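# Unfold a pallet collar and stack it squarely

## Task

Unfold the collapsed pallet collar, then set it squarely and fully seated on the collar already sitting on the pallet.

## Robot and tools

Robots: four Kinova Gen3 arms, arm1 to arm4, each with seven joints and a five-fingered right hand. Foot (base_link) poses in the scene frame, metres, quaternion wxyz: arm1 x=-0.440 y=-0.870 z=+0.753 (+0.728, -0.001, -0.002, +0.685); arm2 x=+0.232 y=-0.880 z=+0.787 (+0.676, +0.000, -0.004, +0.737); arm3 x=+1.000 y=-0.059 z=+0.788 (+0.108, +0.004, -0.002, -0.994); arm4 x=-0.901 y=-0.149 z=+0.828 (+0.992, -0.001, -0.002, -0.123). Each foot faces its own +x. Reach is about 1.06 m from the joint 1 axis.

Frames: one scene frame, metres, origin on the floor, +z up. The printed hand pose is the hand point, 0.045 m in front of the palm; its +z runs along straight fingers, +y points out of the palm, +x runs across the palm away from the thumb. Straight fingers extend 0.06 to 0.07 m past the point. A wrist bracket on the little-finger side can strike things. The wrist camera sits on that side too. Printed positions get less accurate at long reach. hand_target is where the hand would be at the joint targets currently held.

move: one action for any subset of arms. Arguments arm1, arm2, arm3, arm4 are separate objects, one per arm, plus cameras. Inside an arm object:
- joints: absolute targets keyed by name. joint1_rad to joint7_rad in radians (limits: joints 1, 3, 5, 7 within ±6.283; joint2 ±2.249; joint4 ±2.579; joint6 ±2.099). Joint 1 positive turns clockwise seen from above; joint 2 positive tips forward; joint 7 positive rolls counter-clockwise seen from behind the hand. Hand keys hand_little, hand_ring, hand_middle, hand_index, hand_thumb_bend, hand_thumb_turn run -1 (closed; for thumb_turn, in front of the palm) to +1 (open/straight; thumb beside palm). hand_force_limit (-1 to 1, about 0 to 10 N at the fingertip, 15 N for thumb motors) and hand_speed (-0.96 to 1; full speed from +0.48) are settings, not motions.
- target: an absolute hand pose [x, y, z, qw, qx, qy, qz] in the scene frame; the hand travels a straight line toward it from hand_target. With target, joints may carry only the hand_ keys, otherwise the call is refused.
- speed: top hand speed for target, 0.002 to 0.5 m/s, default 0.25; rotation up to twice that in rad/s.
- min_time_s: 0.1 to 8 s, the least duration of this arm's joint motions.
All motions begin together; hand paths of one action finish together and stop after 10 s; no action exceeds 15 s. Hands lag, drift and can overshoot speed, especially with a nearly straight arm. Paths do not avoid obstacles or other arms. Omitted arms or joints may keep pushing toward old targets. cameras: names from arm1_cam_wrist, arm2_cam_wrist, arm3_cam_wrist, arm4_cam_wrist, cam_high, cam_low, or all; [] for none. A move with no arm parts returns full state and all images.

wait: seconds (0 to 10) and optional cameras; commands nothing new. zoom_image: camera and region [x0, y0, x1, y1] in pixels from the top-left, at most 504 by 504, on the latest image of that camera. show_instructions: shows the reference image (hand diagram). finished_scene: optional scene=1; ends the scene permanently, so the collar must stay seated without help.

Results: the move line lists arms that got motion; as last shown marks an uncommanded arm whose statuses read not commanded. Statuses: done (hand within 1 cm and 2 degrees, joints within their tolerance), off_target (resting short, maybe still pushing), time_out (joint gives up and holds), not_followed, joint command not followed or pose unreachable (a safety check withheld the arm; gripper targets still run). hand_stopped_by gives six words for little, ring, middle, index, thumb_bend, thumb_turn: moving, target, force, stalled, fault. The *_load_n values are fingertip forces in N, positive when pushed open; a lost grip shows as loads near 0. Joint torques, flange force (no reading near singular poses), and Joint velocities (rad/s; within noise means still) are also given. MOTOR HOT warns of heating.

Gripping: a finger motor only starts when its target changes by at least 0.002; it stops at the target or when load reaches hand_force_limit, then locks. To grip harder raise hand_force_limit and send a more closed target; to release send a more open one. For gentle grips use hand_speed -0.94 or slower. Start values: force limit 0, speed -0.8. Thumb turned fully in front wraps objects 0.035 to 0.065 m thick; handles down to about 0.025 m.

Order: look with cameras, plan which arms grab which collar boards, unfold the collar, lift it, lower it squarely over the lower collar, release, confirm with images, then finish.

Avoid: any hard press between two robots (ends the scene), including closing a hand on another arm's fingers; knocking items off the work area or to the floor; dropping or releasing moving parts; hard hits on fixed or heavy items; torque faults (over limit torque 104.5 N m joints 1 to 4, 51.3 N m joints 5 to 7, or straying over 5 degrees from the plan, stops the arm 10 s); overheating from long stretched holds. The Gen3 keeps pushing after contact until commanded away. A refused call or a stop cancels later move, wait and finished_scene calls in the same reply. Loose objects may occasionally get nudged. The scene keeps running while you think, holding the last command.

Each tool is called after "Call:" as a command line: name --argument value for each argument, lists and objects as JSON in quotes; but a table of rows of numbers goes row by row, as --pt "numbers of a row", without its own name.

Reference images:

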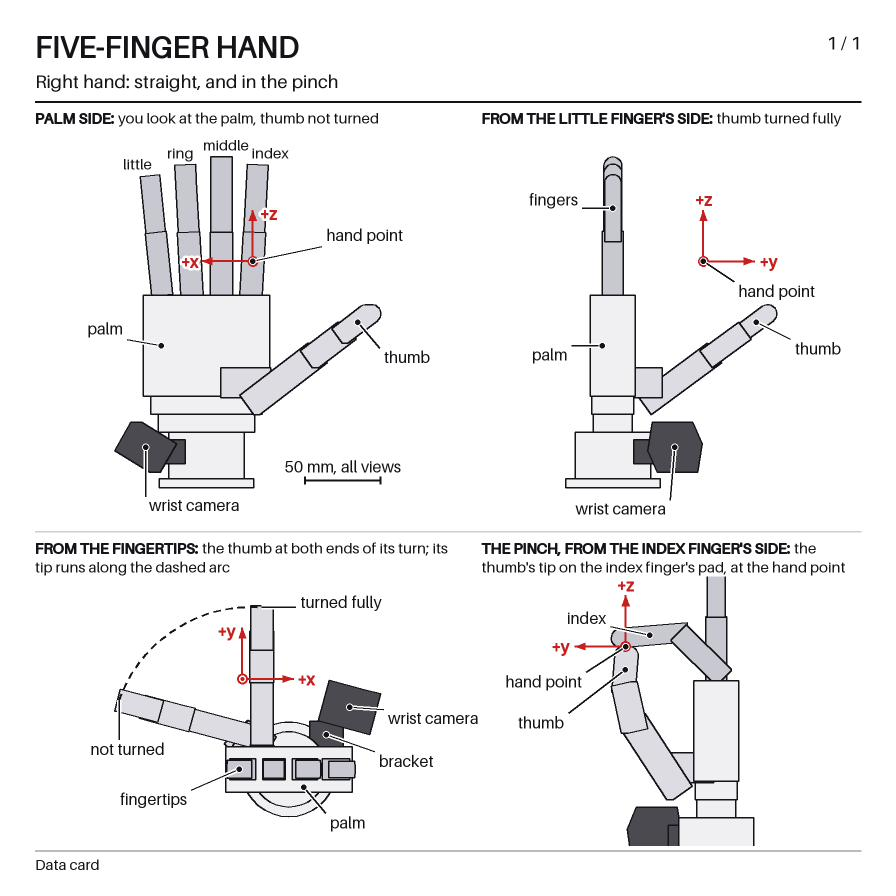

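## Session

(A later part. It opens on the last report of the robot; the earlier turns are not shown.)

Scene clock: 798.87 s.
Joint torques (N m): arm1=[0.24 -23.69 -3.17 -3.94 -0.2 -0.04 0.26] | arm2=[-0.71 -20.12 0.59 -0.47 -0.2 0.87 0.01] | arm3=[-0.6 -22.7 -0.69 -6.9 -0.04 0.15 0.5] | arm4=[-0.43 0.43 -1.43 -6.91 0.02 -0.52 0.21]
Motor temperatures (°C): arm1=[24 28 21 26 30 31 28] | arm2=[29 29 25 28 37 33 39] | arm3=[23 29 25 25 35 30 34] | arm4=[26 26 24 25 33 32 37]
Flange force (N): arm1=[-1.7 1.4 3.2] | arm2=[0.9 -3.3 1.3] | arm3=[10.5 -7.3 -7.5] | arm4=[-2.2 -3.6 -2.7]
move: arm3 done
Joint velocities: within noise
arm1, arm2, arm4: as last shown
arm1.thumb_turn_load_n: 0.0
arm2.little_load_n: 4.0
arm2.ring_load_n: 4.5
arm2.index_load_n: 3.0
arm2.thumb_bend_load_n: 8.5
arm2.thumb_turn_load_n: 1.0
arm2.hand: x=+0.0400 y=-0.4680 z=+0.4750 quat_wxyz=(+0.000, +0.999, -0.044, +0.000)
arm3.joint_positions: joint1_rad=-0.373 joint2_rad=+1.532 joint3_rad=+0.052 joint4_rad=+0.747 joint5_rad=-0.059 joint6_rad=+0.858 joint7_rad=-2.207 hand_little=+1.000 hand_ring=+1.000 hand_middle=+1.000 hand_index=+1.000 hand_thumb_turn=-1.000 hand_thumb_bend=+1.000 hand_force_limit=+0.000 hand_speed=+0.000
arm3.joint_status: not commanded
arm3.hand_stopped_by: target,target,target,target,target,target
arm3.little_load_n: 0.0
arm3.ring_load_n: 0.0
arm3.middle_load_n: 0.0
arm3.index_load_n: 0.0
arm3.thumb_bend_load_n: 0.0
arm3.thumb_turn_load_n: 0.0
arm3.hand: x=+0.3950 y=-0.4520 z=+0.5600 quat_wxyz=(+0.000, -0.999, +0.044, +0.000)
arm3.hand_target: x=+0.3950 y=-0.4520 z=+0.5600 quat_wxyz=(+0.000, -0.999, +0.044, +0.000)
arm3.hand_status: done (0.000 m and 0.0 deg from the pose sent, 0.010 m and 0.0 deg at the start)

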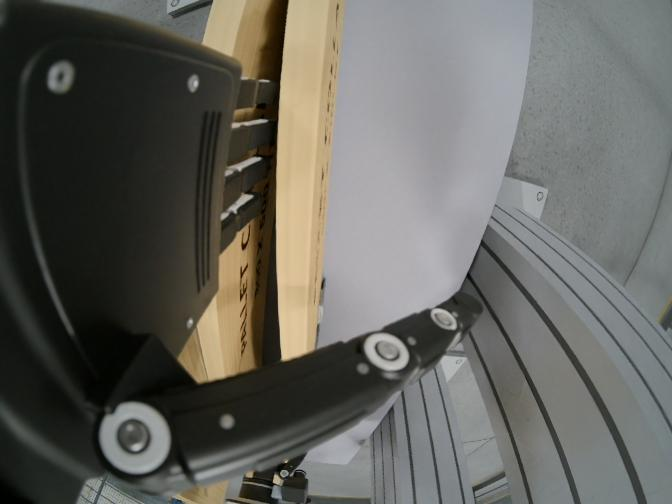

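Call:
move --arm1 '{"target": [-0.20, -0.448, 0.475, 0, 0.99885, -0.048, 0], "speed": 0.08}' --arm3 '{"target": [0.395, -0.446, 0.53, 0, 0.99905, -0.0436, 0], "speed": 0.08}' --cameras '["arm1_cam_wrist", "arm3_cam_wrist"]'

Scene clock: 804.57 s.
Joint torques (N m): arm1=[0.31 -23.9 -3.15 -3.73 -0.21 -0.05 0.25] | arm2=[-0.76 -20.14 0.56 -0.53 -0.2 0.85 0.02] | arm3=[-0.64 -22.64 -0.75 -6.84 -0.03 0.13 0.46] | arm4=[-0.44 0.45 -1.4 -6.89 0.02 -0.51 0.25]
Motor temperatures (°C): arm1=[24 28 21 26 30 31 28] | arm2=[29 29 25 28 37 33 39] | arm3=[23 29 25 25 35 30 34] | arm4=[26 26 24 25 33 32 37]
Flange force (N): arm1=[-2.0 1.8 2.7] | arm2=[1.0 -3.2 1.2] | arm3=[10.9 -7.7 -8.3] | arm4=[-2.1 -3.4 -2.8]
move: arm1 done; arm3 done
Joint velocities: within noise
arm1.joint_positions: joint1_rad=+0.543 joint2_rad=+1.483 joint3_rad=-0.234 joint4_rad=+1.223 joint5_rad=+0.500 joint6_rad=+0.496 joint7_rad=+0.038 hand_little=+1.000 hand_ring=+1.000 hand_middle=+1.000 hand_index=+1.000 hand_thumb_turn=-1.000 hand_thumb_bend=+1.000 hand_force_limit=+0.000 hand_speed=+0.000
arm1.joint_status: not commanded
arm1.hand_stopped_by: target,target,target,target,target,target
arm1.little_load_n: 0.0
arm1.ring_load_n: 0.0
arm1.middle_load_n: 0.0
arm1.index_load_n: 0.0
arm1.thumb_bend_load_n: 0.0
arm1.thumb_turn_load_n: 0.0
arm1.hand: x=-0.2000 y=-0.4480 z=+0.4750 quat_wxyz=(+0.000, +0.999, -0.048, +0.000)
arm1.hand_target: x=-0.2000 y=-0.4480 z=+0.4750 quat_wxyz=(+0.000, +0.999, -0.048, +0.000)
arm1.hand_status: done (0.000 m and 0.0 deg from the pose sent, 0.060 m and 0.0 deg at the start)
arm2, arm4: as last shown
arm3.joint_positions: joint1_rad=-0.364 joint2_rad=+1.595 joint3_rad=+0.051 joint4_rad=+0.700 joint5_rad=-0.059 joint6_rad=+0.843 joint7_rad=-2.200 hand_little=+1.000 hand_ring=+1.000 hand_middle=+1.000 hand_index=+1.000 hand_thumb_turn=-1.000 hand_thumb_bend=+1.000 hand_force_limit=+0.000 hand_speed=+0.000
arm3.joint_status: not commanded
arm3.hand_stopped_by: target,target,target,target,target,target
arm3.little_load_n: 0.0
arm3.ring_load_n: 0.0
arm3.middle_load_n: 0.0
arm3.index_load_n: 0.0
arm3.thumb_bend_load_n: 0.0
arm3.thumb_turn_load_n: 0.0
arm3.hand: x=+0.3950 y=-0.4460 z=+0.5300 quat_wxyz=(+0.000, -0.999, +0.044, +0.000)
arm3.hand_target: x=+0.3950 y=-0.4460 z=+0.5300 quat_wxyz=(+0.000, -0.999, +0.044, +0.000)
arm3.hand_status: done (0.000 m and 0.0 deg from the pose sent, 0.031 m and 0.0 deg at the start)
arm4.thumb_bend_load_n: -0.5
arm4.thumb_turn_load_n: -0.5

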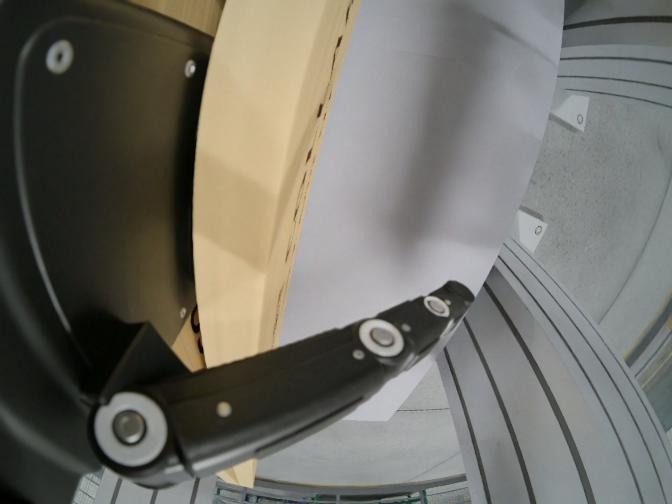

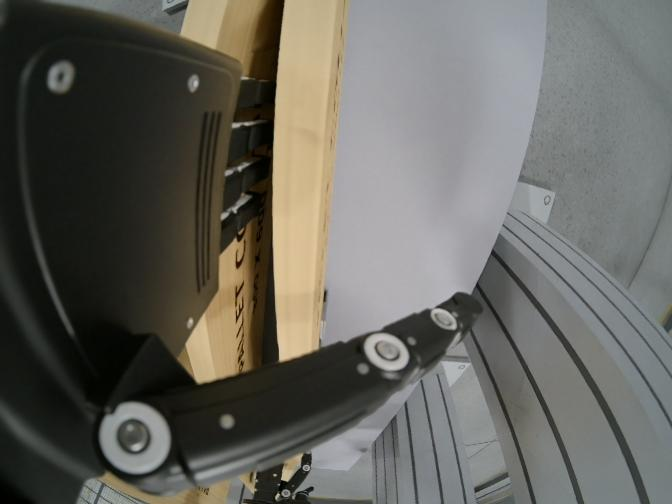

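Call:
move --arm1 '{"target": [-0.20, -0.4545, 0.475, 0, 0.9982, -0.06, 0], "speed": 0.05}' --arm3 '{"target": [0.395, -0.441, 0.51, 0, 0.99905, -0.0436, 0], "speed": 0.05}' --cameras '["arm1_cam_wrist", "arm3_cam_wrist"]'

Scene clock: 816.00 s.
Joint torques (N m): arm1=[5.38 -17.96 2.28 2.22 -0.24 3.95 -0.26] | arm2=[1.43 -22.3 4.04 -7.35 0.22 -2.73 -0.14] | arm3=[1.06 -21.88 0.42 -6.11 0.45 0.46 0.4] | arm4=[-0.44 0.38 -1.36 -6.92 0.01 -0.52 0.23]
Motor temperatures (°C): arm1=[24 28 21 26 30 31 28] | arm2=[29 29 25 28 37 33 39] | arm3=[23 29 25 25 35 30 34] | arm4=[26 26 24 25 33 32 37]
Flange force (N): arm1=[-5.2 -11.6 2.5] | arm2=[2.3 10.2 -9.0] | arm3=[11.7 -5.1 -8.9] | arm4=[-2.2 -3.3 -2.8]
move: arm1 done; arm3 done
Joint velocities: within noise
arm1.joint_positions: joint1_rad=+0.548 joint2_rad=+1.476 joint3_rad=-0.223 joint4_rad=+1.248 joint5_rad=+0.496 joint6_rad=+0.475 joint7_rad=+0.018 hand_little=+1.000 hand_ring=+1.000 hand_middle=+1.000 hand_index=+1.000 hand_thumb_turn=-1.000 hand_thumb_bend=+1.000 hand_force_limit=+0.000 hand_speed=+0.000
arm1.joint_status: not commanded
arm1.hand_stopped_by: target,target,target,target,target,target
arm1.little_load_n: 0.0
arm1.ring_load_n: 0.5
arm1.middle_load_n: 0.0
arm1.index_load_n: 0.0
arm1.thumb_bend_load_n: 0.0
arm1.thumb_turn_load_n: 0.0
arm1.hand: x=-0.2000 y=-0.4544 z=+0.4751 quat_wxyz=(+0.000, +0.998, -0.060, +0.000)
arm1.hand_target: x=-0.2000 y=-0.4545 z=+0.4750 quat_wxyz=(+0.000, +0.998, -0.060, +0.000)
arm1.hand_status: done (0.000 m and 0.0 deg from the pose sent, 0.006 m and 1.4 deg at the start)
arm2, arm4: as last shown
arm2.joint_positions: joint1_rad=-0.269 joint2_rad=+1.503 joint3_rad=-0.024 joint4_rad=+1.398 joint5_rad=+0.073 joint6_rad=+0.245 joint7_rad=-0.516 hand_little=+0.843 hand_ring=+0.862 hand_middle=+1.000 hand_index=+0.852 hand_thumb_turn=-1.000 hand_thumb_bend=-0.327 hand_force_limit=-0.600 hand_speed=-0.900
arm2.little_load_n: 0.0
arm2.ring_load_n: 1.5
arm2.index_load_n: 0.5
arm2.thumb_bend_load_n: 19.5
arm2.thumb_turn_load_n: 2.0
arm2.hand: x=+0.0400 y=-0.4681 z=+0.4750 quat_wxyz=(+0.000, +0.999, -0.044, +0.000)
arm3.joint_positions: joint1_rad=-0.357 joint2_rad=+1.638 joint3_rad=+0.051 joint4_rad=+0.664 joint5_rad=-0.058 joint6_rad=+0.835 joint7_rad=-2.195 hand_little=+1.000 hand_ring=+1.000 hand_middle=+1.000 hand_index=+1.000 hand_thumb_turn=-1.000 hand_thumb_bend=+1.000 hand_force_limit=+0.000 hand_speed=+0.000
arm3.joint_status: not commanded
arm3.hand_stopped_by: target,target,target,target,target,target
arm3.little_load_n: 0.0
arm3.ring_load_n: 0.0
arm3.middle_load_n: 0.0
arm3.index_load_n: -0.5
arm3.thumb_bend_load_n: 0.0
arm3.thumb_turn_load_n: 0.0
arm3.hand: x=+0.3950 y=-0.4410 z=+0.5100 quat_wxyz=(+0.000, -0.999, +0.044, +0.000)
arm3.hand_target: x=+0.3950 y=-0.4410 z=+0.5100 quat_wxyz=(+0.000, -0.999, +0.044, +0.000)
arm3.hand_status: done (0.000 m and 0.0 deg from the pose sent, 0.021 m and 0.0 deg at the start)
arm4.thumb_bend_load_n: 0.0
arm4.thumb_turn_load_n: 0.0

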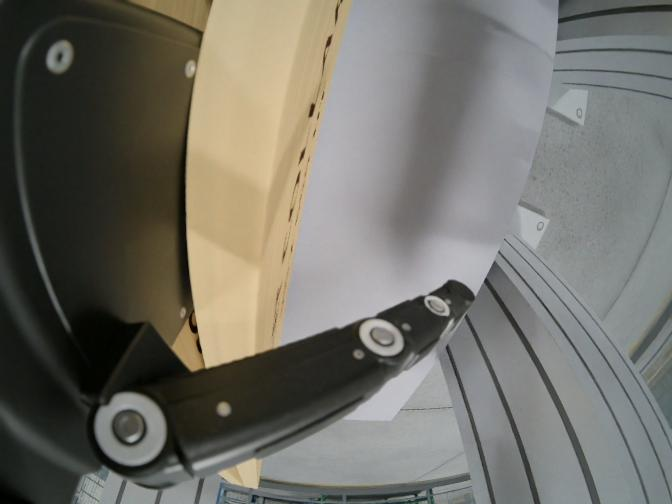

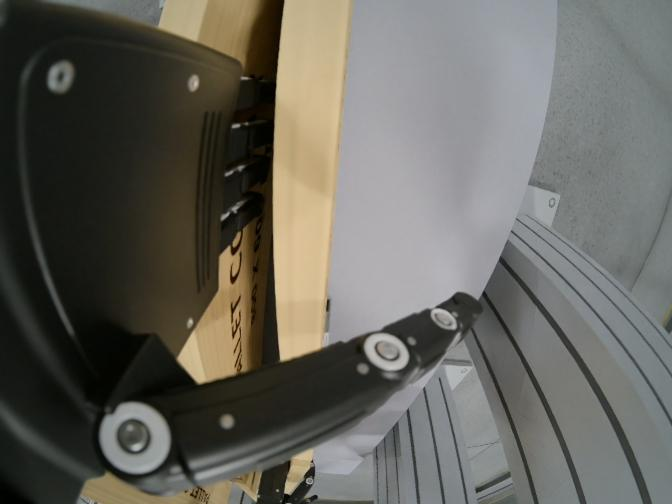

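Call:
move --arm1 '{"target": [-0.20, -0.4515, 0.475, 0, 0.9982, -0.06, 0], "speed": 0.05}' --cameras '[]'

Scene clock: 820.10 s.
Joint torques (N m): arm1=[1.12 -21.11 -2.03 -0.7 -0.57 1.57 -0.01] | arm2=[0.24 -21.18 2.17 -3.71 0.02 -0.85 -0.07] | arm3=[-0.2 -22.32 -0.45 -6.58 0.08 0.24 0.48] | arm4=[-0.43 0.46 -1.35 -6.87 0.02 -0.54 0.24]
Motor temperatures (°C): arm1=[24 28 21 26 30 31 28] | arm2=[29 29 25 28 37 33 39] | arm3=[23 29 25 25 35 30 34] | arm4=[26 26 24 25 33 32 37]
Flange force (N): arm1=[-0.6 -3.8 3.0] | arm2=[1.6 2.9 -3.5] | arm3=[11.5 -7.1 -9.0] | arm4=[-2.1 -3.3 -2.9]
move: arm1 done
Joint velocities: within noise
arm1.joint_positions: joint1_rad=+0.546 joint2_rad=+1.479 joint3_rad=-0.226 joint4_rad=+1.237 joint5_rad=+0.494 joint6_rad=+0.484 joint7_rad=+0.020 hand_little=+1.000 hand_ring=+1.000 hand_middle=+1.000 hand_index=+1.000 hand_thumb_turn=-1.000 hand_thumb_bend=+1.000 hand_force_limit=+0.000 hand_speed=+0.000
arm1.joint_status: not commanded
arm1.hand_stopped_by: target,target,target,target,target,target
arm1.little_load_n: 0.0
arm1.ring_load_n: 0.0
arm1.middle_load_n: 0.0
arm1.index_load_n: 0.0
arm1.thumb_bend_load_n: 0.0
arm1.thumb_turn_load_n: 0.0
arm1.hand: x=-0.2000 y=-0.4515 z=+0.4750 quat_wxyz=(+0.000, +0.998, -0.060, +0.000)
arm1.hand_target: x=-0.2000 y=-0.4515 z=+0.4750 quat_wxyz=(+0.000, +0.998, -0.060, +0.000)
arm1.hand_status: done (0.000 m and 0.0 deg from the pose sent, 0.003 m and 0.0 deg at the start)
arm2, arm3, arm4: as last shown
arm2.joint_positions: joint1_rad=-0.269 joint2_rad=+1.503 joint3_rad=-0.024 joint4_rad=+1.398 joint5_rad=+0.073 joint6_rad=+0.244 joint7_rad=-0.516 hand_little=+0.843 hand_ring=+0.862 hand_middle=+1.000 hand_index=+0.852 hand_thumb_turn=-1.000 hand_thumb_bend=-0.327 hand_force_limit=-0.600 hand_speed=-0.900
arm2.little_load_n: 2.0
arm2.ring_load_n: 3.0
arm2.index_load_n: 2.0
arm2.thumb_bend_load_n: 13.0
arm2.thumb_turn_load_n: 1.5
arm2.hand: x=+0.0400 y=-0.4679 z=+0.4750 quat_wxyz=(+0.000, +0.999, -0.044, +0.000)
arm3.index_load_n: 0.0

Call:
move --arm1 '{"joints": {"hand_thumb_bend": -0.9, "hand_force_limit": -0.1, "hand_speed": -0.83}}' --cameras '[]'

Call:
move --arm1 '{"joints": {"hand_little": 0.5, "hand_ring": 0.5, "hand_middle": 0.5, "hand_index": 0.5, "hand_force_limit": -0.6, "hand_speed": -0.9}}' --cameras '["arm1_cam_wrist"]'

Scene clock: 831.87 s.
Joint torques (N m): arm1=[1.11 -21.46 -2.67 -1.22 -1.02 1.14 -0.53] | arm2=[0.16 -21.11 2.2 -3.63 0.02 -0.81 -0.04] | arm3=[-0.17 -22.28 -0.5 -6.58 0.09 0.26 0.46] | arm4=[-0.42 0.42 -1.37 -6.9 0 -0.53 0.24]
Motor temperatures (°C): arm1=[24 28 21 26 30 31 28] | arm2=[29 29 25 28 37 33 39] | arm3=[23 29 25 25 35 30 34] | arm4=[26 26 24 25 33 32 37]
Flange force (N): arm1=[0.0 -2.9 2.9] | arm2=[1.7 2.7 -3.5] | arm3=[11.6 -7.2 -9.1] | arm4=[-2.2 -3.3 -2.8]
move: arm1 off_target
Joint velocities: within noise
arm1.joint_positions: joint1_rad=+0.546 joint2_rad=+1.479 joint3_rad=-0.226 joint4_rad=+1.237 joint5_rad=+0.494 joint6_rad=+0.484 joint7_rad=+0.020 hand_little=+1.000 hand_ring=+1.000 hand_middle=+1.000 hand_index=+1.000 hand_thumb_turn=-1.000 hand_thumb_bend=-0.308 hand_force_limit=-0.100 hand_speed=-0.830
arm1.joint_status: hand_thumb_bend off_target (ended at -0.308, target -0.900); the others done
arm1.hand_stopped_by: target,target,target,target,force,target
arm1.little_load_n: 0.0
arm1.ring_load_n: 0.0
arm1.middle_load_n: 0.0
arm1.index_load_n: 0.0
arm1.thumb_bend_load_n: 6.5
arm1.thumb_turn_load_n: 0.0
arm1.hand: x=-0.2000 y=-0.4515 z=+0.4750 quat_wxyz=(+0.000, +0.998, -0.060, +0.000)
arm1.hand_target: x=-0.2000 y=-0.4515 z=+0.4750 quat_wxyz=(+0.000, +0.998, -0.060, +0.000)
arm1.hand_status: not commanded
arm2, arm3: as last shown
arm2.joint_positions: joint1_rad=-0.269 joint2_rad=+1.503 joint3_rad=-0.024 joint4_rad=+1.398 joint5_rad=+0.073 joint6_rad=+0.245 joint7_rad=-0.516 hand_little=+0.843 hand_ring=+0.862 hand_middle=+1.000 hand_index=+0.852 hand_thumb_turn=-1.000 hand_thumb_bend=-0.327 hand_force_limit=-0.600 hand_speed=-0.900
arm2.ring_load_n: 3.5
arm2.thumb_bend_load_n: 13.5
arm2.hand: x=+0.0400 y=-0.4680 z=+0.4750 quat_wxyz=(+0.000, +0.999, -0.044, +0.000)
arm3.middle_load_n: 0.5
arm4.joint_positions: joint1_rad=-0.447 joint2_rad=-0.420 joint3_rad=-0.077 joint4_rad=+1.464 joint5_rad=-0.045 joint6_rad=+1.972 joint7_rad=-2.054 hand_little=+1.000 hand_ring=+1.000 hand_middle=+1.000 hand_index=+1.000 hand_thumb_turn=+1.000 hand_thumb_bend=+1.000 hand_force_limit=+0.000 hand_speed=-0.800
arm4.joint_status: not commanded
arm4.hand_stopped_by: target,target,target,target,target,target
arm4.little_load_n: 0.0
arm4.ring_load_n: 0.0
arm4.middle_load_n: 0.0
arm4.index_load_n: 0.0
arm4.thumb_bend_load_n: 0.0
arm4.thumb_turn_load_n: 0.0
arm4.hand: x=-0.7253 y=-0.0607 z=+1.3433 quat_wxyz=(-0.058, -0.094, -0.994, -0.026)
arm4.hand_target: x=-0.7253 y=-0.0607 z=+1.3433 quat_wxyz=(-0.058, -0.094, -0.994, -0.026)
arm4.hand_status: not commanded

Scene clock: 833.83 s.
Joint torques (N m): arm1=[1.36 -21.88 -1.89 0.55 -0.82 2.91 -0.2] | arm2=[0.04 -20.85 1.76 -2.96 -0.08 -0.46 -0.09] | arm3=[-0.18 -22.31 -0.45 -6.59 0.08 0.26 0.47] | arm4=[-0.43 0.45 -1.37 -6.9 0.07 -0.54 0.22]
Motor temperatures (°C): arm1=[24 28 21 26 30 31 28] | arm2=[29 29 25 28 37 33 39] | arm3=[23 29 25 25 35 30 34] | arm4=[26 26 24 25 33 31 37]
Flange force (N): arm1=[0.2 -5.8 7.8] | arm2=[1.5 1.5 -2.6] | arm3=[11.6 -7.2 -9.0] | arm4=[-2.1 -3.4 -2.8]
move: arm1 off_target
Joint velocities: within noise
arm1.joint_positions: joint1_rad=+0.546 joint2_rad=+1.479 joint3_rad=-0.226 joint4_rad=+1.237 joint5_rad=+0.494 joint6_rad=+0.484 joint7_rad=+0.020 hand_little=+0.853 hand_ring=+0.862 hand_middle=+0.862 hand_index=+0.834 hand_thumb_turn=-1.000 hand_thumb_bend=-0.308 hand_force_limit=-0.600 hand_speed=-0.900
arm1.joint_status: hand_little off_target (ended at +0.853, target +0.500); hand_ring off_target (ended at +0.862, target +0.500); hand_middle off_target (ended at +0.862, target +0.500); hand_index off_target (ended at +0.834, target +0.500); the others done
arm1.hand_stopped_by: force,force,force,force,force,target
arm1.little_load_n: 3.5
arm1.ring_load_n: 4.0
arm1.middle_load_n: 3.0
arm1.index_load_n: 3.5
arm1.thumb_bend_load_n: 7.5
arm1.thumb_turn_load_n: 0.0
arm1.hand: x=-0.2000 y=-0.4515 z=+0.4750 quat_wxyz=(+0.000, +0.998, -0.060, +0.000)
arm1.hand_target: x=-0.2000 y=-0.4515 z=+0.4750 quat_wxyz=(+0.000, +0.998, -0.060, +0.000)
arm1.hand_status: not commanded
arm2.joint_positions: joint1_rad=-0.269 joint2_rad=+1.503 joint3_rad=-0.024 joint4_rad=+1.398 joint5_rad=+0.073 joint6_rad=+0.245 joint7_rad=-0.516 hand_little=+0.843 hand_ring=+0.862 hand_middle=+1.000 hand_index=+0.852 hand_thumb_turn=-1.000 hand_thumb_bend=-0.327 hand_force_limit=-0.600 hand_speed=-0.900
arm2.joint_status: not commanded
arm2.hand_stopped_by: force,force,fault,force,force,target
arm2.little_load_n: 2.5
arm2.ring_load_n: 3.5
arm2.middle_load_n: 0.0
arm2.index_load_n: 2.5
arm2.thumb_bend_load_n: 12.0
arm2.thumb_turn_load_n: 1.5
arm2.hand: x=+0.0400 y=-0.4680 z=+0.4750 quat_wxyz=(+0.000, +0.999, -0.044, +0.000)
arm2.hand_target: x=+0.0400 y=-0.4680 z=+0.4750 quat_wxyz=(+0.000, +0.999, -0.044, +0.000)
arm2.hand_status: not commanded
arm3, arm4: as last shown
arm3.middle_load_n: 0.0
arm3.thumb_bend_load_n: -0.5
arm4.ring_load_n: 0.5
arm4.index_load_n: -0.5

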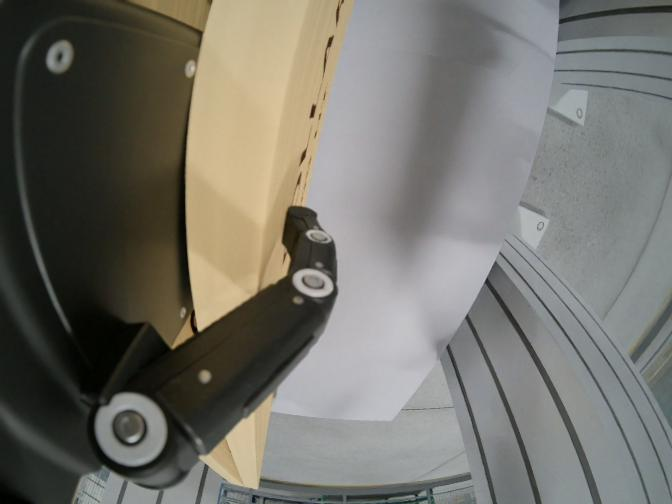

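Call:
move --arm1 '{"target": [-0.20, -0.4915, 0.475, 0, 0.9982, -0.06, 0], "speed": 0.05}' --arm2 '{"target": [0.04, -0.508, 0.475, 0, 0.99905, -0.0436, 0], "speed": 0.05}' --cameras '["arm3_cam_wrist", "cam_high"]'

Scene clock: 845.23 s.
Joint torques (N m): arm1=[1.06 -19.97 -1.6 2.94 -0.87 3.79 -0.08] | arm2=[-0.91 -20.28 0.4 -0.78 -0.27 0.18 -0.15] | arm3=[-0.21 -22.37 -0.45 -6.61 0.08 0.26 0.49] | arm4=[-0.43 0.42 -1.39 -6.95 0.01 -0.52 0.21]
Motor temperatures (°C): arm1=[24 28 21 26 30 31 28] | arm2=[29 29 25 28 37 33 39] | arm3=[23 29 25 25 35 30 34] | arm4=[26 26 24 25 33 31 37]
Flange force (N): arm1=[0.8 -6.2 8.8] | arm2=[2.4 -1.8 1.1] | arm3=[11.6 -7.2 -8.9] | arm4=[-2.2 -3.5 -2.6]
move: arm1 done; arm2 done
Joint velocities: within noise
arm1.joint_positions: joint1_rad=+0.570 joint2_rad=+1.444 joint3_rad=-0.183 joint4_rad=+1.380 joint5_rad=+0.517 joint6_rad=+0.368 joint7_rad=-0.002 hand_little=+0.853 hand_ring=+0.863 hand_middle=+0.863 hand_index=+0.834 hand_thumb_turn=-1.000 hand_thumb_bend=-0.308 hand_force_limit=-0.600 hand_speed=-0.900
arm1.joint_status: not commanded
arm1.hand_stopped_by: force,force,force,force,force,target
arm1.little_load_n: 4.5
arm1.ring_load_n: 5.5
arm1.middle_load_n: 4.5
arm1.index_load_n: 4.0
arm1.thumb_bend_load_n: 7.0
arm1.thumb_turn_load_n: 0.0
arm1.hand: x=-0.2000 y=-0.4915 z=+0.4750 quat_wxyz=(+0.000, +0.998, -0.060, +0.000)
arm1.hand_target: x=-0.2000 y=-0.4915 z=+0.4750 quat_wxyz=(+0.000, +0.998, -0.060, +0.000)
arm1.hand_status: done (0.000 m and 0.0 deg from the pose sent, 0.040 m and 0.0 deg at the start)
arm2.joint_positions: joint1_rad=-0.306 joint2_rad=+1.487 joint3_rad=-0.014 joint4_rad=+1.536 joint5_rad=+0.061 joint6_rad=+0.123 joint7_rad=-0.542 hand_little=+0.843 hand_ring=+0.862 hand_middle=+1.000 hand_index=+0.853 hand_thumb_turn=-1.000 hand_thumb_bend=-0.327 hand_force_limit=-0.600 hand_speed=-0.900
arm2.joint_status: not commanded
arm2.hand_stopped_by: force,force,fault,force,force,target
arm2.little_load_n: 3.5
arm2.ring_load_n: 4.5
arm2.middle_load_n: 0.5
arm2.index_load_n: 4.0
arm2.thumb_bend_load_n: 12.5
arm2.thumb_turn_load_n: 1.5
arm2.hand: x=+0.0400 y=-0.5080 z=+0.4750 quat_wxyz=(+0.000, +0.999, -0.044, +0.000)
arm2.hand_target: x=+0.0400 y=-0.5080 z=+0.4750 quat_wxyz=(+0.000, +0.999, -0.044, +0.000)
arm2.hand_status: done (0.000 m and 0.0 deg from the pose sent, 0.040 m and 0.0 deg at the start)
arm3, arm4: as last shown
arm3.thumb_bend_load_n: 0.0
arm4.ring_load_n: 0.0
arm4.middle_load_n: 0.5
arm4.index_load_n: 0.0

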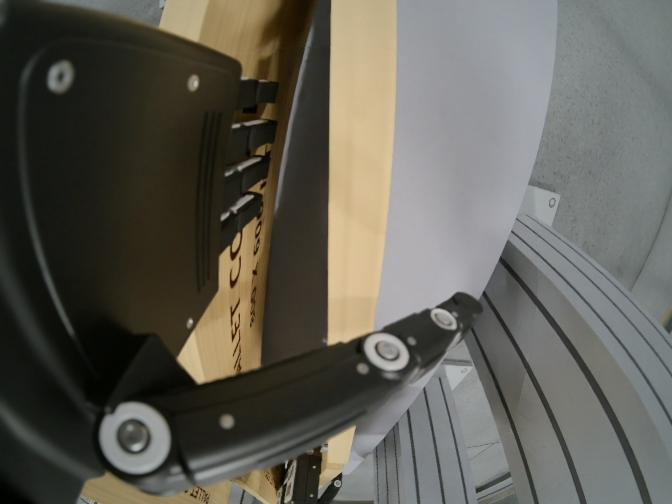

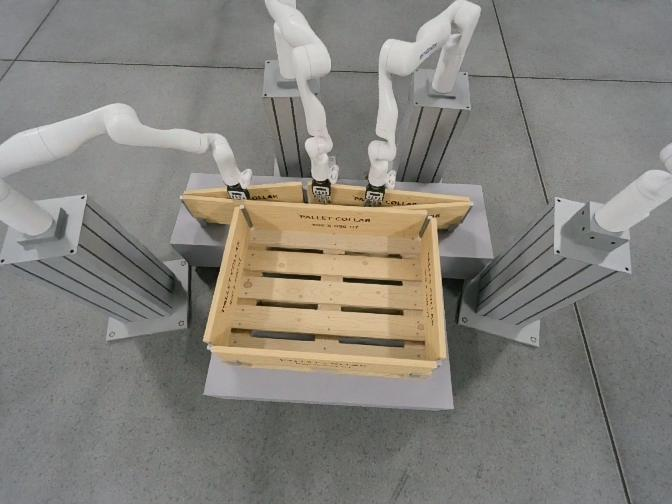

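Call:
move --arm1 '{"target": [-0.20, -0.5415, 0.475, 0, 0.9982, -0.06, 0], "speed": 0.06}' --arm2 '{"target": [0.04, -0.558, 0.475, 0, 0.99905, -0.0436, 0], "speed": 0.06}' --cameras '[]'

Call:
move --arm1 '{"target": [-0.20, -0.5915, 0.475, 0, 0.9982, -0.06, 0], "speed": 0.06}' --arm2 '{"target": [0.04, -0.608, 0.475, 0, 0.99905, -0.0436, 0], "speed": 0.06}' --cameras '["arm1_cam_wrist", "arm2_cam_wrist", "arm3_cam_wrist", "arm4_cam_wrist", "cam_high"]'

Scene clock: 854.97 s.
Joint torques (N m): arm1=[1.35 -19.95 -0.98 4.02 -0.72 3.66 -0.24] | arm2=[-0.77 -21.32 0.86 -0.83 -0.32 -0.53 -0.11] | arm3=[-0.08 -22.22 -0.34 -6.5 0.13 0.31 0.46] | arm4=[-0.43 0.4 -1.34 -6.91 0.06 -0.5 0.25]
Motor temperatures (°C): arm1=[24 28 21 26 30 31 28] | arm2=[29 29 25 28 37 33 39] | arm3=[23 30 25 25 35 30 34] | arm4=[26 26 24 25 33 31 37]
Flange force (N): arm1=[0.3 -5.5 11.6] | arm2=[3.2 0.0 3.7] | arm3=[11.6 -7.0 -9.0] | arm4=[-2.1 -3.1 -2.7]
move: arm1 done; arm2 done
Joint velocities: within noise
arm1.joint_positions: joint1_rad=+0.593 joint2_rad=+1.415 joint3_rad=-0.121 joint4_rad=+1.538 joint5_rad=+0.545 joint6_rad=+0.226 joint7_rad=-0.019 hand_little=+0.853 hand_ring=+0.863 hand_middle=+0.863 hand_index=+0.834 hand_thumb_turn=-1.000 hand_thumb_bend=-0.308 hand_force_limit=-0.600 hand_speed=-0.900
arm1.joint_status: not commanded
arm1.hand_stopped_by: force,force,force,force,force,target
arm1.little_load_n: 4.0
arm1.ring_load_n: 4.5
arm1.middle_load_n: 4.0
arm1.index_load_n: 4.5
arm1.thumb_bend_load_n: 6.5
arm1.thumb_turn_load_n: 0.0
arm1.hand: x=-0.2000 y=-0.5415 z=+0.4750 quat_wxyz=(+0.000, +0.998, -0.060, +0.000)
arm1.hand_target: x=-0.2000 y=-0.5415 z=+0.4750 quat_wxyz=(+0.000, +0.998, -0.060, +0.000)
arm1.hand_status: done (0.000 m and 0.0 deg from the pose sent, 0.050 m and 0.0 deg at the start)
arm2.joint_positions: joint1_rad=-0.359 joint2_rad=+1.481 joint3_rad=-0.006 joint4_rad=+1.690 joint5_rad=+0.036 joint6_rad=-0.026 joint7_rad=-0.570 hand_little=+0.843 hand_ring=+0.862 hand_middle=+1.000 hand_index=+0.853 hand_thumb_turn=-1.000 hand_thumb_bend=-0.327 hand_force_limit=-0.600 hand_speed=-0.900
arm2.joint_status: not commanded
arm2.hand_stopped_by: force,force,fault,force,force,target
arm2.little_load_n: 2.0
arm2.ring_load_n: 3.5
arm2.middle_load_n: 0.0
arm2.index_load_n: 3.0
arm2.thumb_bend_load_n: 13.0
arm2.thumb_turn_load_n: 1.0
arm2.hand: x=+0.0400 y=-0.5580 z=+0.4750 quat_wxyz=(+0.000, +0.999, -0.044, +0.000)
arm2.hand_target: x=+0.0400 y=-0.5580 z=+0.4750 quat_wxyz=(+0.000, +0.999, -0.044, +0.000)
arm2.hand_status: done (0.000 m and 0.0 deg from the pose sent, 0.050 m and 0.0 deg at the start)
arm3, arm4: as last shown
arm3.index_load_n: -0.5
arm4.ring_load_n: -0.5
arm4.middle_load_n: 0.0

Scene clock: 856.30 s.
Joint torques (N m): arm1=[2.04 -17.39 0.6 6.48 -0.63 4.25 -0.17] | arm2=[-0.79 -21.06 0.87 -0.8 -0.29 -1.23 -0.06] | arm3=[0.07 -21.94 -0.3 -6.28 0.17 0.43 0.45] | arm4=[-0.43 0.4 -1.32 -6.89 0.01 -0.54 0.22]
Motor temperatures (°C): arm1=[24 28 21 26 30 31 28] | arm2=[29 29 25 28 37 33 39] | arm3=[23 30 25 25 35 30 34] | arm4=[26 26 24 25 33 31 37]
Flange force (N): arm1=[-0.3 -6.9 11.1] | arm2=[4.3 1.6 3.2] | arm3=[11.4 -6.6 -9.2] | arm4=[-2.2 -3.2 -2.9]
move: arm1 done; arm2 done
Joint velocities: within noise
arm1.joint_positions: joint1_rad=+0.610 joint2_rad=+1.400 joint3_rad=-0.047 joint4_rad=+1.677 joint5_rad=+0.567 joint6_rad=+0.082 joint7_rad=-0.023 hand_little=+0.853 hand_ring=+0.862 hand_middle=+0.863 hand_index=+0.834 hand_thumb_turn=-1.000 hand_thumb_bend=-0.308 hand_force_limit=-0.600 hand_speed=-0.900
arm1.joint_status: not commanded
arm1.hand_stopped_by: force,force,force,force,force,target
arm1.little_load_n: 2.5
arm1.ring_load_n: 4.5
arm1.middle_load_n: 4.0
arm1.index_load_n: 5.0
arm1.thumb_bend_load_n: 5.5
arm1.thumb_turn_load_n: 0.0
arm1.hand: x=-0.2000 y=-0.5915 z=+0.4750 quat_wxyz=(+0.000, +0.998, -0.060, +0.000)
arm1.hand_target: x=-0.2000 y=-0.5915 z=+0.4750 quat_wxyz=(+0.000, +0.998, -0.060, +0.000)
arm1.hand_status: done (0.000 m and 0.0 deg from the pose sent, 0.050 m and 0.0 deg at the start)
arm2.joint_positions: joint1_rad=-0.418 joint2_rad=+1.492 joint3_rad=-0.006 joint4_rad=+1.827 joint5_rad=+0.003 joint6_rad=-0.175 joint7_rad=-0.596 hand_little=+0.843 hand_ring=+0.862 hand_middle=+1.000 hand_index=+0.853 hand_thumb_turn=-1.000 hand_thumb_bend=-0.327 hand_force_limit=-0.600 hand_speed=-0.900
arm2.joint_status: not commanded
arm2.hand_stopped_by: force,force,fault,force,force,target
arm2.little_load_n: 0.5
arm2.ring_load_n: 2.0
arm2.middle_load_n: 0.0
arm2.index_load_n: 3.0
arm2.thumb_bend_load_n: 13.0
arm2.thumb_turn_load_n: 0.5
arm2.hand: x=+0.0400 y=-0.6080 z=+0.4750 quat_wxyz=(+0.000, +0.999, -0.044, +0.000)
arm2.hand_target: x=+0.0400 y=-0.6080 z=+0.4750 quat_wxyz=(+0.000, +0.999, -0.044, +0.000)
arm2.hand_status: done (0.000 m and 0.0 deg from the pose sent, 0.050 m and 0.0 deg at the start)
arm3, arm4: as last shown
arm3.little_load_n: 0.5
arm3.index_load_n: 0.0
arm4.ring_load_n: 0.0

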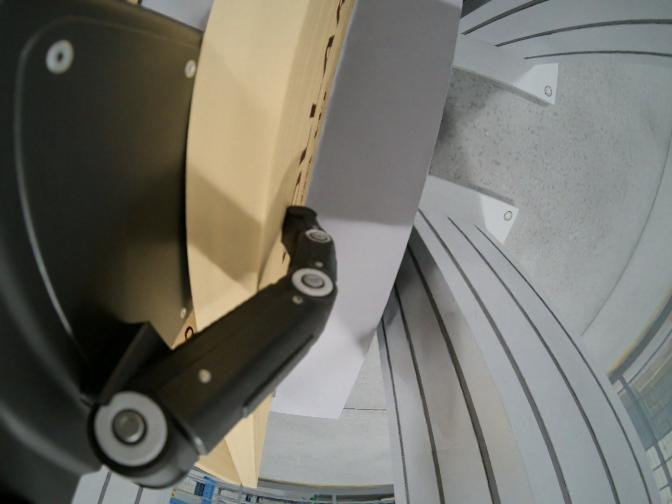

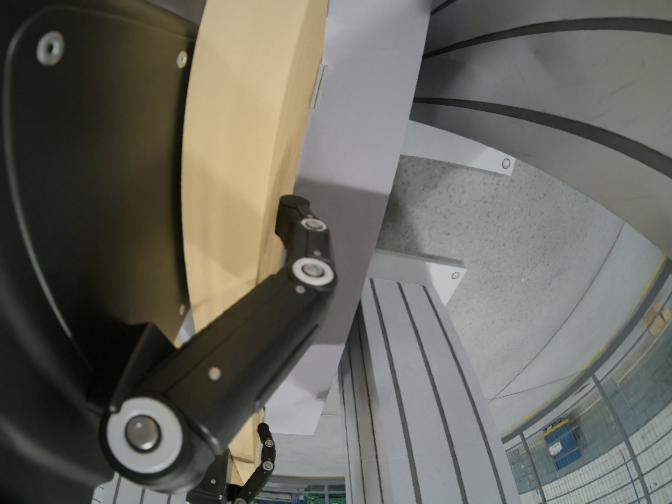

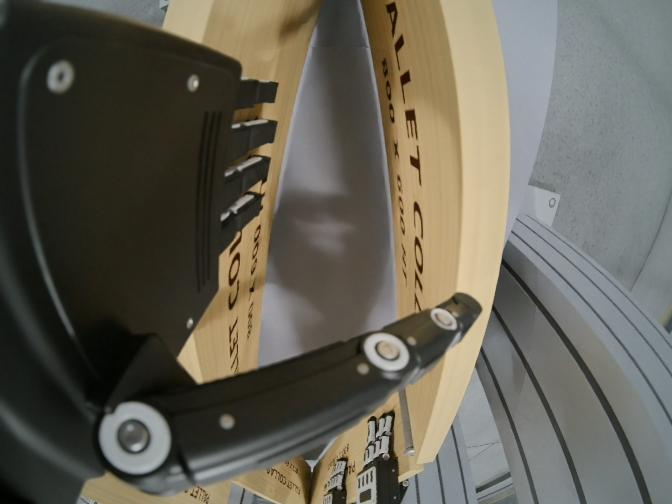

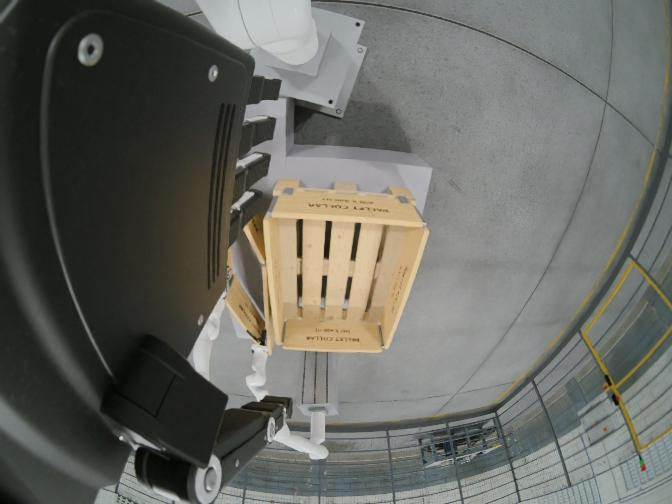

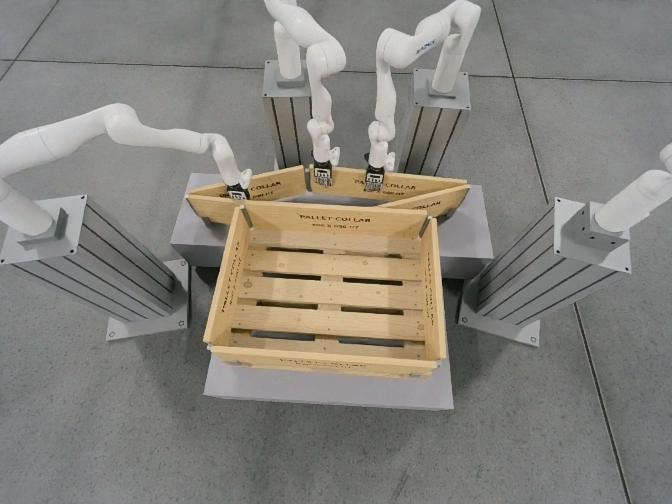

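Call:
move --arm4 '{"target": [-0.45, -0.25, 0.85, 0, -0.1331, 0.9911, 0], "speed": 0.25, "joints": {"hand_thumb_turn": -1, "hand_speed": 0}}' --cameras '["arm4_cam_wrist"]'

Call:
move --arm4 '{"target": [-0.342, -0.404, 0.62, 0, -0.1331, 0.9911, 0], "speed": 0.2}' --cameras '["arm4_cam_wrist", "cam_high"]'

Call:
zoom_image --camera "arm4_cam_wrist" --region '[190, 0, 430, 300]'

Scene clock: 893.77 s.
Joint torques (N m): arm1=[2.05 -17.45 0.53 6.55 -0.71 4.25 -0.21] | arm2=[-0.71 -21.03 1.01 -0.83 -0.24 -1.2 -0.08] | arm3=[0.07 -21.95 -0.3 -6.28 0.18 0.42 0.45] | arm4=[-0.46 -17.66 0.51 -4.12 -0.02 -0.15 0.25]
Motor temperatures (°C): arm1=[24 28 21 26 30 31 28] | arm2=[29 29 25 28 37 33 39] | arm3=[23 30 25 25 35 30 34] | arm4=[26 26 24 25 33 31 37]
Flange force (N): arm1=[-0.1 -7.0 11.4] | arm2=[4.1 1.9 3.1] | arm3=[11.4 -6.6 -9.1] | arm4=[-2.5 -2.1 -1.8]
move: arm4 done
Joint velocities: within noise
arm1, arm2, arm3: as last shown
arm1.little_load_n: 3.0
arm1.ring_load_n: 4.0
arm1.thumb_bend_load_n: 6.0
arm2.thumb_turn_load_n: 0.0
arm3.little_load_n: -0.5
arm3.thumb_bend_load_n: -0.5
arm4.joint_positions: joint1_rad=-0.136 joint2_rad=+0.764 joint3_rad=+0.315 joint4_rad=+1.781 joint5_rad=-0.361 joint6_rad=+0.658 joint7_rad=-0.671 hand_little=+1.000 hand_ring=+1.000 hand_middle=+1.000 hand_index=+1.000 hand_thumb_turn=-1.000 hand_thumb_bend=+1.000 hand_force_limit=+0.000 hand_speed=+0.000
arm4.joint_status: all done
arm4.hand_stopped_by: target,target,target,target,target,target
arm4.little_load_n: 0.0
arm4.ring_load_n: 0.0
arm4.middle_load_n: 0.0
arm4.index_load_n: 0.0
arm4.thumb_bend_load_n: 0.0
arm4.thumb_turn_load_n: 0.0
arm4.hand: x=-0.4500 y=-0.2500 z=+0.8500 quat_wxyz=(+0.000, +0.133, -0.991, +0.000)
arm4.hand_target: x=-0.4500 y=-0.2500 z=+0.8500 quat_wxyz=(+0.000, +0.133, -0.991, +0.000)
arm4.hand_status: done (0.000 m and 0.0 deg from the pose sent, 0.596 m and 27.1 deg at the start)

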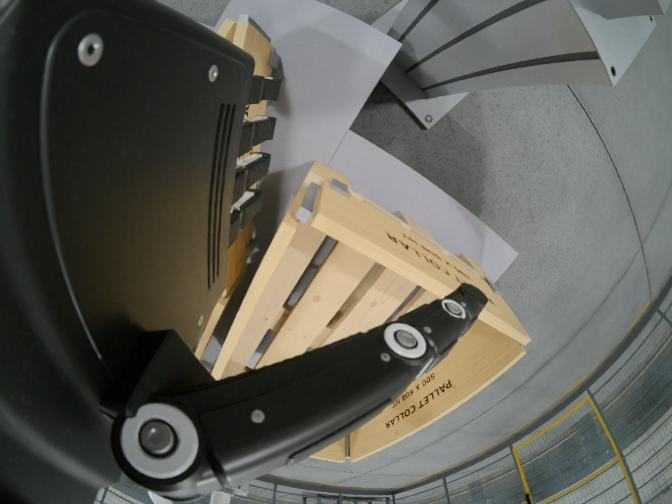

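Scene clock: 895.87 s.
Joint torques (N m): arm1=[2.03 -17.43 0.54 6.5 -0.63 4.24 -0.18] | arm2=[-0.74 -21.04 0.99 -0.83 -0.26 -1.18 -0.07] | arm3=[0.06 -21.95 -0.28 -6.29 0.16 0.42 0.43] | arm4=[-0.46 -24.74 0.73 -4.72 -0.02 -0.14 0.22]
Motor temperatures (°C): arm1=[24 28 21 26 30 31 28] | arm2=[29 29 25 28 37 33 39] | arm3=[23 30 25 25 35 30 34] | arm4=[26 26 24 25 33 31 37]
Flange force (N): arm1=[-0.3 -6.9 11.3] | arm2=[4.2 1.9 3.2] | arm3=[11.4 -6.7 -9.2] | arm4=[-4.1 -4.3 1.0]
move: arm4 done
Joint velocities: within noise
arm1, arm2: as last shown
arm1.ring_load_n: 4.5
arm2.thumb_bend_load_n: 13.5
arm2.thumb_turn_load_n: 0.5
arm3.joint_positions: joint1_rad=-0.357 joint2_rad=+1.638 joint3_rad=+0.051 joint4_rad=+0.664 joint5_rad=-0.058 joint6_rad=+0.835 joint7_rad=-2.195 hand_little=+1.000 hand_ring=+1.000 hand_middle=+1.000 hand_index=+1.000 hand_thumb_turn=-1.000 hand_thumb_bend=+1.000 hand_force_limit=+0.000 hand_speed=+0.000
arm3.joint_status: not commanded
arm3.hand_stopped_by: target,target,target,target,target,target
arm3.little_load_n: 0.0
arm3.ring_load_n: 0.5
arm3.middle_load_n: -0.5
arm3.index_load_n: 0.0
arm3.thumb_bend_load_n: 0.0
arm3.thumb_turn_load_n: 0.0
arm3.hand: x=+0.3950 y=-0.4410 z=+0.5100 quat_wxyz=(+0.000, -0.999, +0.044, +0.000)
arm3.hand_target: x=+0.3950 y=-0.4410 z=+0.5100 quat_wxyz=(+0.000, -0.999, +0.044, +0.000)
arm3.hand_status: not commanded
arm4.joint_positions: joint1_rad=+0.139 joint2_rad=+1.458 joint3_rad=+0.274 joint4_rad=+0.955 joint5_rad=-0.395 joint6_rad=+0.778 joint7_rad=-0.598 hand_little=+1.000 hand_ring=+1.000 hand_middle=+1.000 hand_index=+1.000 hand_thumb_turn=-1.000 hand_thumb_bend=+1.000 hand_force_limit=+0.000 hand_speed=+0.000
arm4.joint_status: not commanded
arm4.hand_stopped_by: target,target,target,target,target,target
arm4.little_load_n: 0.0
arm4.ring_load_n: -0.5
arm4.middle_load_n: 0.0
arm4.index_load_n: 0.0
arm4.thumb_bend_load_n: -0.5
arm4.thumb_turn_load_n: 0.0
arm4.hand: x=-0.3420 y=-0.4040 z=+0.6200 quat_wxyz=(+0.000, +0.133, -0.991, +0.000)
arm4.hand_target: x=-0.3420 y=-0.4040 z=+0.6200 quat_wxyz=(+0.000, +0.133, -0.991, +0.000)
arm4.hand_status: done (0.000 m and 0.0 deg from the pose sent, 0.297 m and 0.0 deg at the start)

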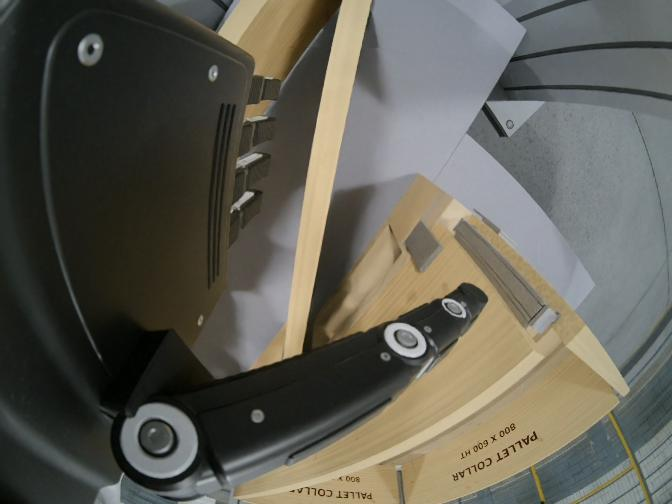

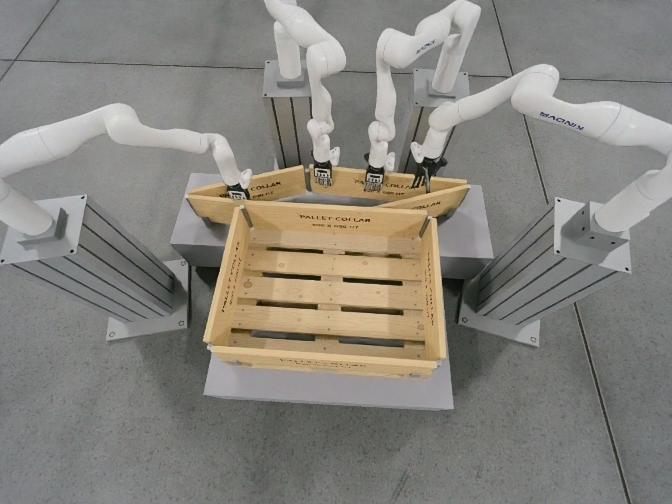

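Scaled by 1.680 from the camera's image (finer frame: 960x720).

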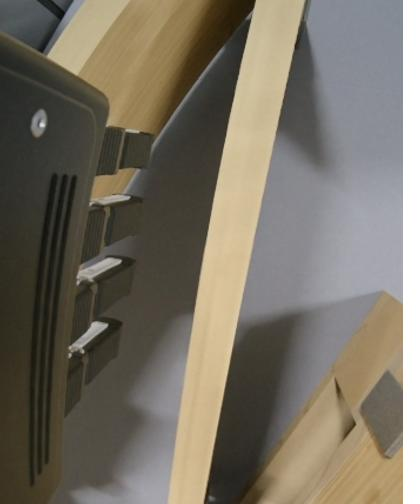

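Call:
move --arm4 '{"target": [-0.3395, -0.388, 0.535, 0, -0.1392, 0.9903, 0], "speed": 0.1}' --cameras '["arm4_cam_wrist"]'

Call:
zoom_image --camera "arm4_cam_wrist" --region '[190, 0, 350, 240]'

Scene clock: 920.07 s.
Joint torques (N m): arm1=[2.12 -17.38 0.5 6.48 -0.65 4.17 -0.24] | arm2=[-0.74 -20.96 1.08 -0.8 -0.29 -1.23 -0.07] | arm3=[0.08 -21.99 -0.29 -6.29 0.16 0.43 0.45] | arm4=[-0.51 -24.67 0.43 -4.46 0 -0.15 0.29]
Motor temperatures (°C): arm1=[24 28 21 26 30 31 28] | arm2=[29 30 25 28 37 33 39] | arm3=[23 30 25 25 35 30 34] | arm4=[26 26 24 25 33 31 37]
Flange force (N): arm1=[-0.4 -7.0 11.1] | arm2=[4.1 1.6 3.0] | arm3=[11.4 -6.6 -9.1] | arm4=[-5.1 -5.3 2.3]
move: arm4 done
Joint velocities: within noise
arm1, arm2, arm3: as last shown
arm1.little_load_n: 2.5
arm2.thumb_bend_load_n: 13.0
arm3.ring_load_n: 0.0
arm3.middle_load_n: 0.0
arm4.joint_positions: joint1_rad=+0.128 joint2_rad=+1.640 joint3_rad=+0.267 joint4_rad=+0.807 joint5_rad=-0.404 joint6_rad=+0.739 joint7_rad=-0.629 hand_little=+1.000 hand_ring=+1.000 hand_middle=+1.000 hand_index=+1.000 hand_thumb_turn=-1.000 hand_thumb_bend=+1.000 hand_force_limit=+0.000 hand_speed=+0.000
arm4.joint_status: not commanded
arm4.hand_stopped_by: target,target,target,target,target,target
arm4.little_load_n: 0.0
arm4.ring_load_n: 0.0
arm4.middle_load_n: 0.0
arm4.index_load_n: 0.0
arm4.thumb_bend_load_n: 0.0
arm4.thumb_turn_load_n: 0.0
arm4.hand: x=-0.3395 y=-0.3880 z=+0.5350 quat_wxyz=(+0.000, +0.139, -0.990, +0.000)
arm4.hand_target: x=-0.3395 y=-0.3880 z=+0.5350 quat_wxyz=(+0.000, +0.139, -0.990, +0.000)
arm4.hand_status: done (0.000 m and 0.0 deg from the pose sent, 0.087 m and 0.7 deg at the start)

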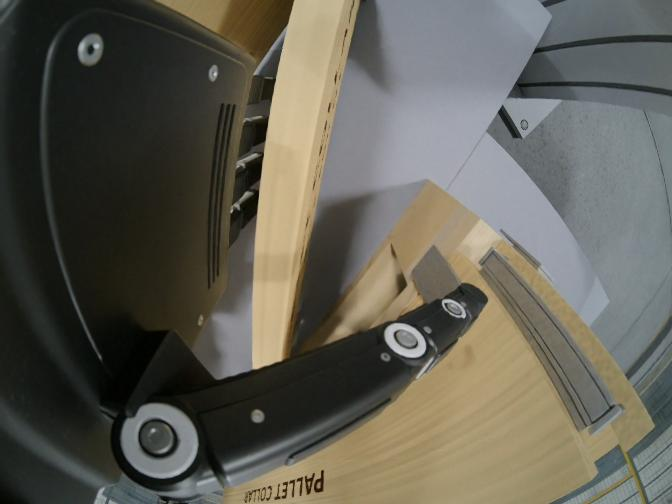

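Scaled by 2.100 from the camera's image (finer frame: 960x720).

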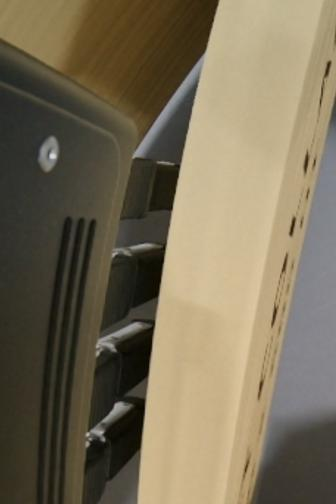

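Call:
move --arm4 '{"target": [-0.3378, -0.3938, 0.475, 0, -0.1392, 0.9903, 0], "speed": 0.08}' --cameras '["arm4_cam_wrist"]'

Scene clock: 926.60 s.
Joint torques (N m): arm1=[2.05 -17.31 0.59 6.54 -0.62 4.28 -0.18] | arm2=[-0.74 -20.99 1.02 -0.82 -0.23 -1.15 -0.05] | arm3=[0.06 -22 -0.27 -6.26 0.14 0.41 0.46] | arm4=[-0.45 -24.63 0.08 -4.84 -0.05 -0.15 0.24]
Motor temperatures (°C): arm1=[24 28 21 26 30 31 28] | arm2=[29 30 25 28 37 33 39] | arm3=[23 30 25 25 35 30 34] | arm4=[26 26 24 25 33 31 37]
Flange force (N): arm1=[-0.3 -7.0 11.1] | arm2=[4.2 2.0 3.1] | arm3=[11.1 -6.4 -8.9] | arm4=[-6.6 -6.9 4.2]
move: arm4 done
Joint velocities: within noise
arm1, arm2, arm3: as last shown
arm1.little_load_n: 3.0
arm1.ring_load_n: 4.0
arm4.joint_positions: joint1_rad=+0.155 joint2_rad=+1.814 joint3_rad=+0.288 joint4_rad=+0.567 joint5_rad=-0.399 joint6_rad=+0.796 joint7_rad=-0.674 hand_little=+1.000 hand_ring=+1.000 hand_middle=+1.000 hand_index=+1.000 hand_thumb_turn=-1.000 hand_thumb_bend=+1.000 hand_force_limit=+0.000 hand_speed=+0.000
arm4.joint_status: not commanded
arm4.hand_stopped_by: target,target,target,target,target,target
arm4.little_load_n: 0.0
arm4.ring_load_n: 0.0
arm4.middle_load_n: 0.0
arm4.index_load_n: 0.0
arm4.thumb_bend_load_n: 0.0
arm4.thumb_turn_load_n: 0.0
arm4.hand: x=-0.3378 y=-0.3938 z=+0.4750 quat_wxyz=(+0.000, +0.139, -0.990, +0.000)
arm4.hand_target: x=-0.3378 y=-0.3938 z=+0.4750 quat_wxyz=(+0.000, +0.139, -0.990, +0.000)
arm4.hand_status: done (0.000 m and 0.0 deg from the pose sent, 0.060 m and 0.0 deg at the start)

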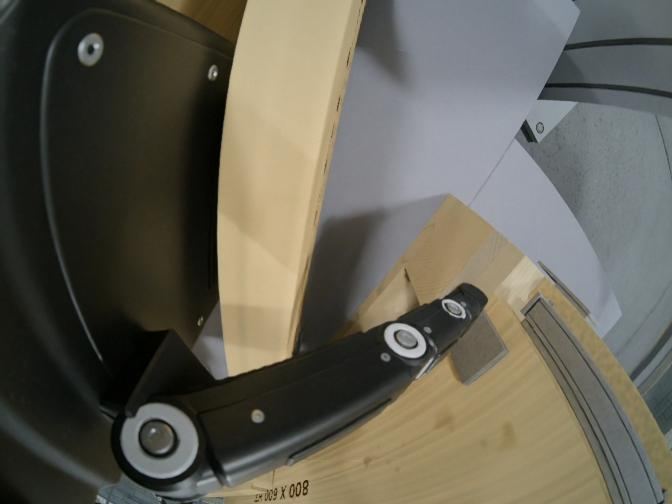

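Call:
move --arm4 '{"target": [-0.339, -0.3895, 0.475, 0, -0.1392, 0.9903, 0], "speed": 0.05}' --cameras '["arm4_cam_wrist"]'

Scene clock: 932.93 s.
Joint torques (N m): arm1=[2.52 -17.34 1.17 7.12 -0.69 4.67 -0.27] | arm2=[-0.67 -20.86 1.17 -0.58 -0.26 -1.07 -0.09] | arm3=[-0.08 -22.04 -0.37 -6.36 0.12 0.37 0.44] | arm4=[-1.59 -23.52 -0.81 -4.11 -0.43 0.3 0.1]
Motor temperatures (°C): arm1=[24 28 21 26 30 31 28] | arm2=[29 30 25 28 37 33 39] | arm3=[23 30 25 25 35 30 34] | arm4=[26 26 24 25 33 31 37]
Flange force (N): arm1=[-0.5 -8.3 12.4] | arm2=[3.9 1.7 3.3] | arm3=[11.3 -6.9 -9.1] | arm4=[-6.4 -9.5 3.9]
move: arm4 done
Joint velocities: within noise
arm1, arm2, arm3: as last shown
arm1.little_load_n: 2.5
arm1.index_load_n: 4.5
arm1.thumb_bend_load_n: 5.5
arm3.index_load_n: -0.5
arm4.joint_positions: joint1_rad=+0.147 joint2_rad=+1.805 joint3_rad=+0.284 joint4_rad=+0.595 joint5_rad=-0.401 joint6_rad=+0.778 joint7_rad=-0.672 hand_little=+1.000 hand_ring=+1.000 hand_middle=+1.000 hand_index=+1.000 hand_thumb_turn=-1.000 hand_thumb_bend=+1.000 hand_force_limit=+0.000 hand_speed=+0.000
arm4.joint_status: not commanded
arm4.hand_stopped_by: target,target,target,target,target,target
arm4.little_load_n: 0.0
arm4.ring_load_n: 0.0
arm4.middle_load_n: 0.0
arm4.index_load_n: 0.0
arm4.thumb_bend_load_n: 0.0
arm4.thumb_turn_load_n: 0.0
arm4.hand: x=-0.3390 y=-0.3895 z=+0.4750 quat_wxyz=(+0.000, +0.139, -0.990, +0.000)
arm4.hand_target: x=-0.3390 y=-0.3895 z=+0.4750 quat_wxyz=(+0.000, +0.139, -0.990, +0.000)
arm4.hand_status: done (0.000 m and 0.0 deg from the pose sent, 0.004 m and 0.0 deg at the start)

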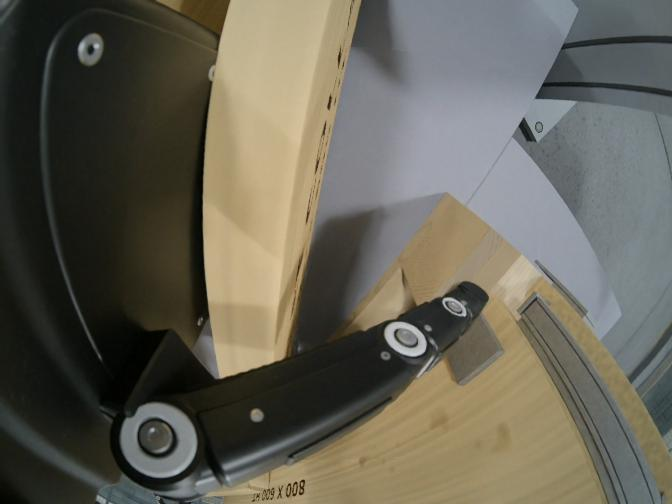

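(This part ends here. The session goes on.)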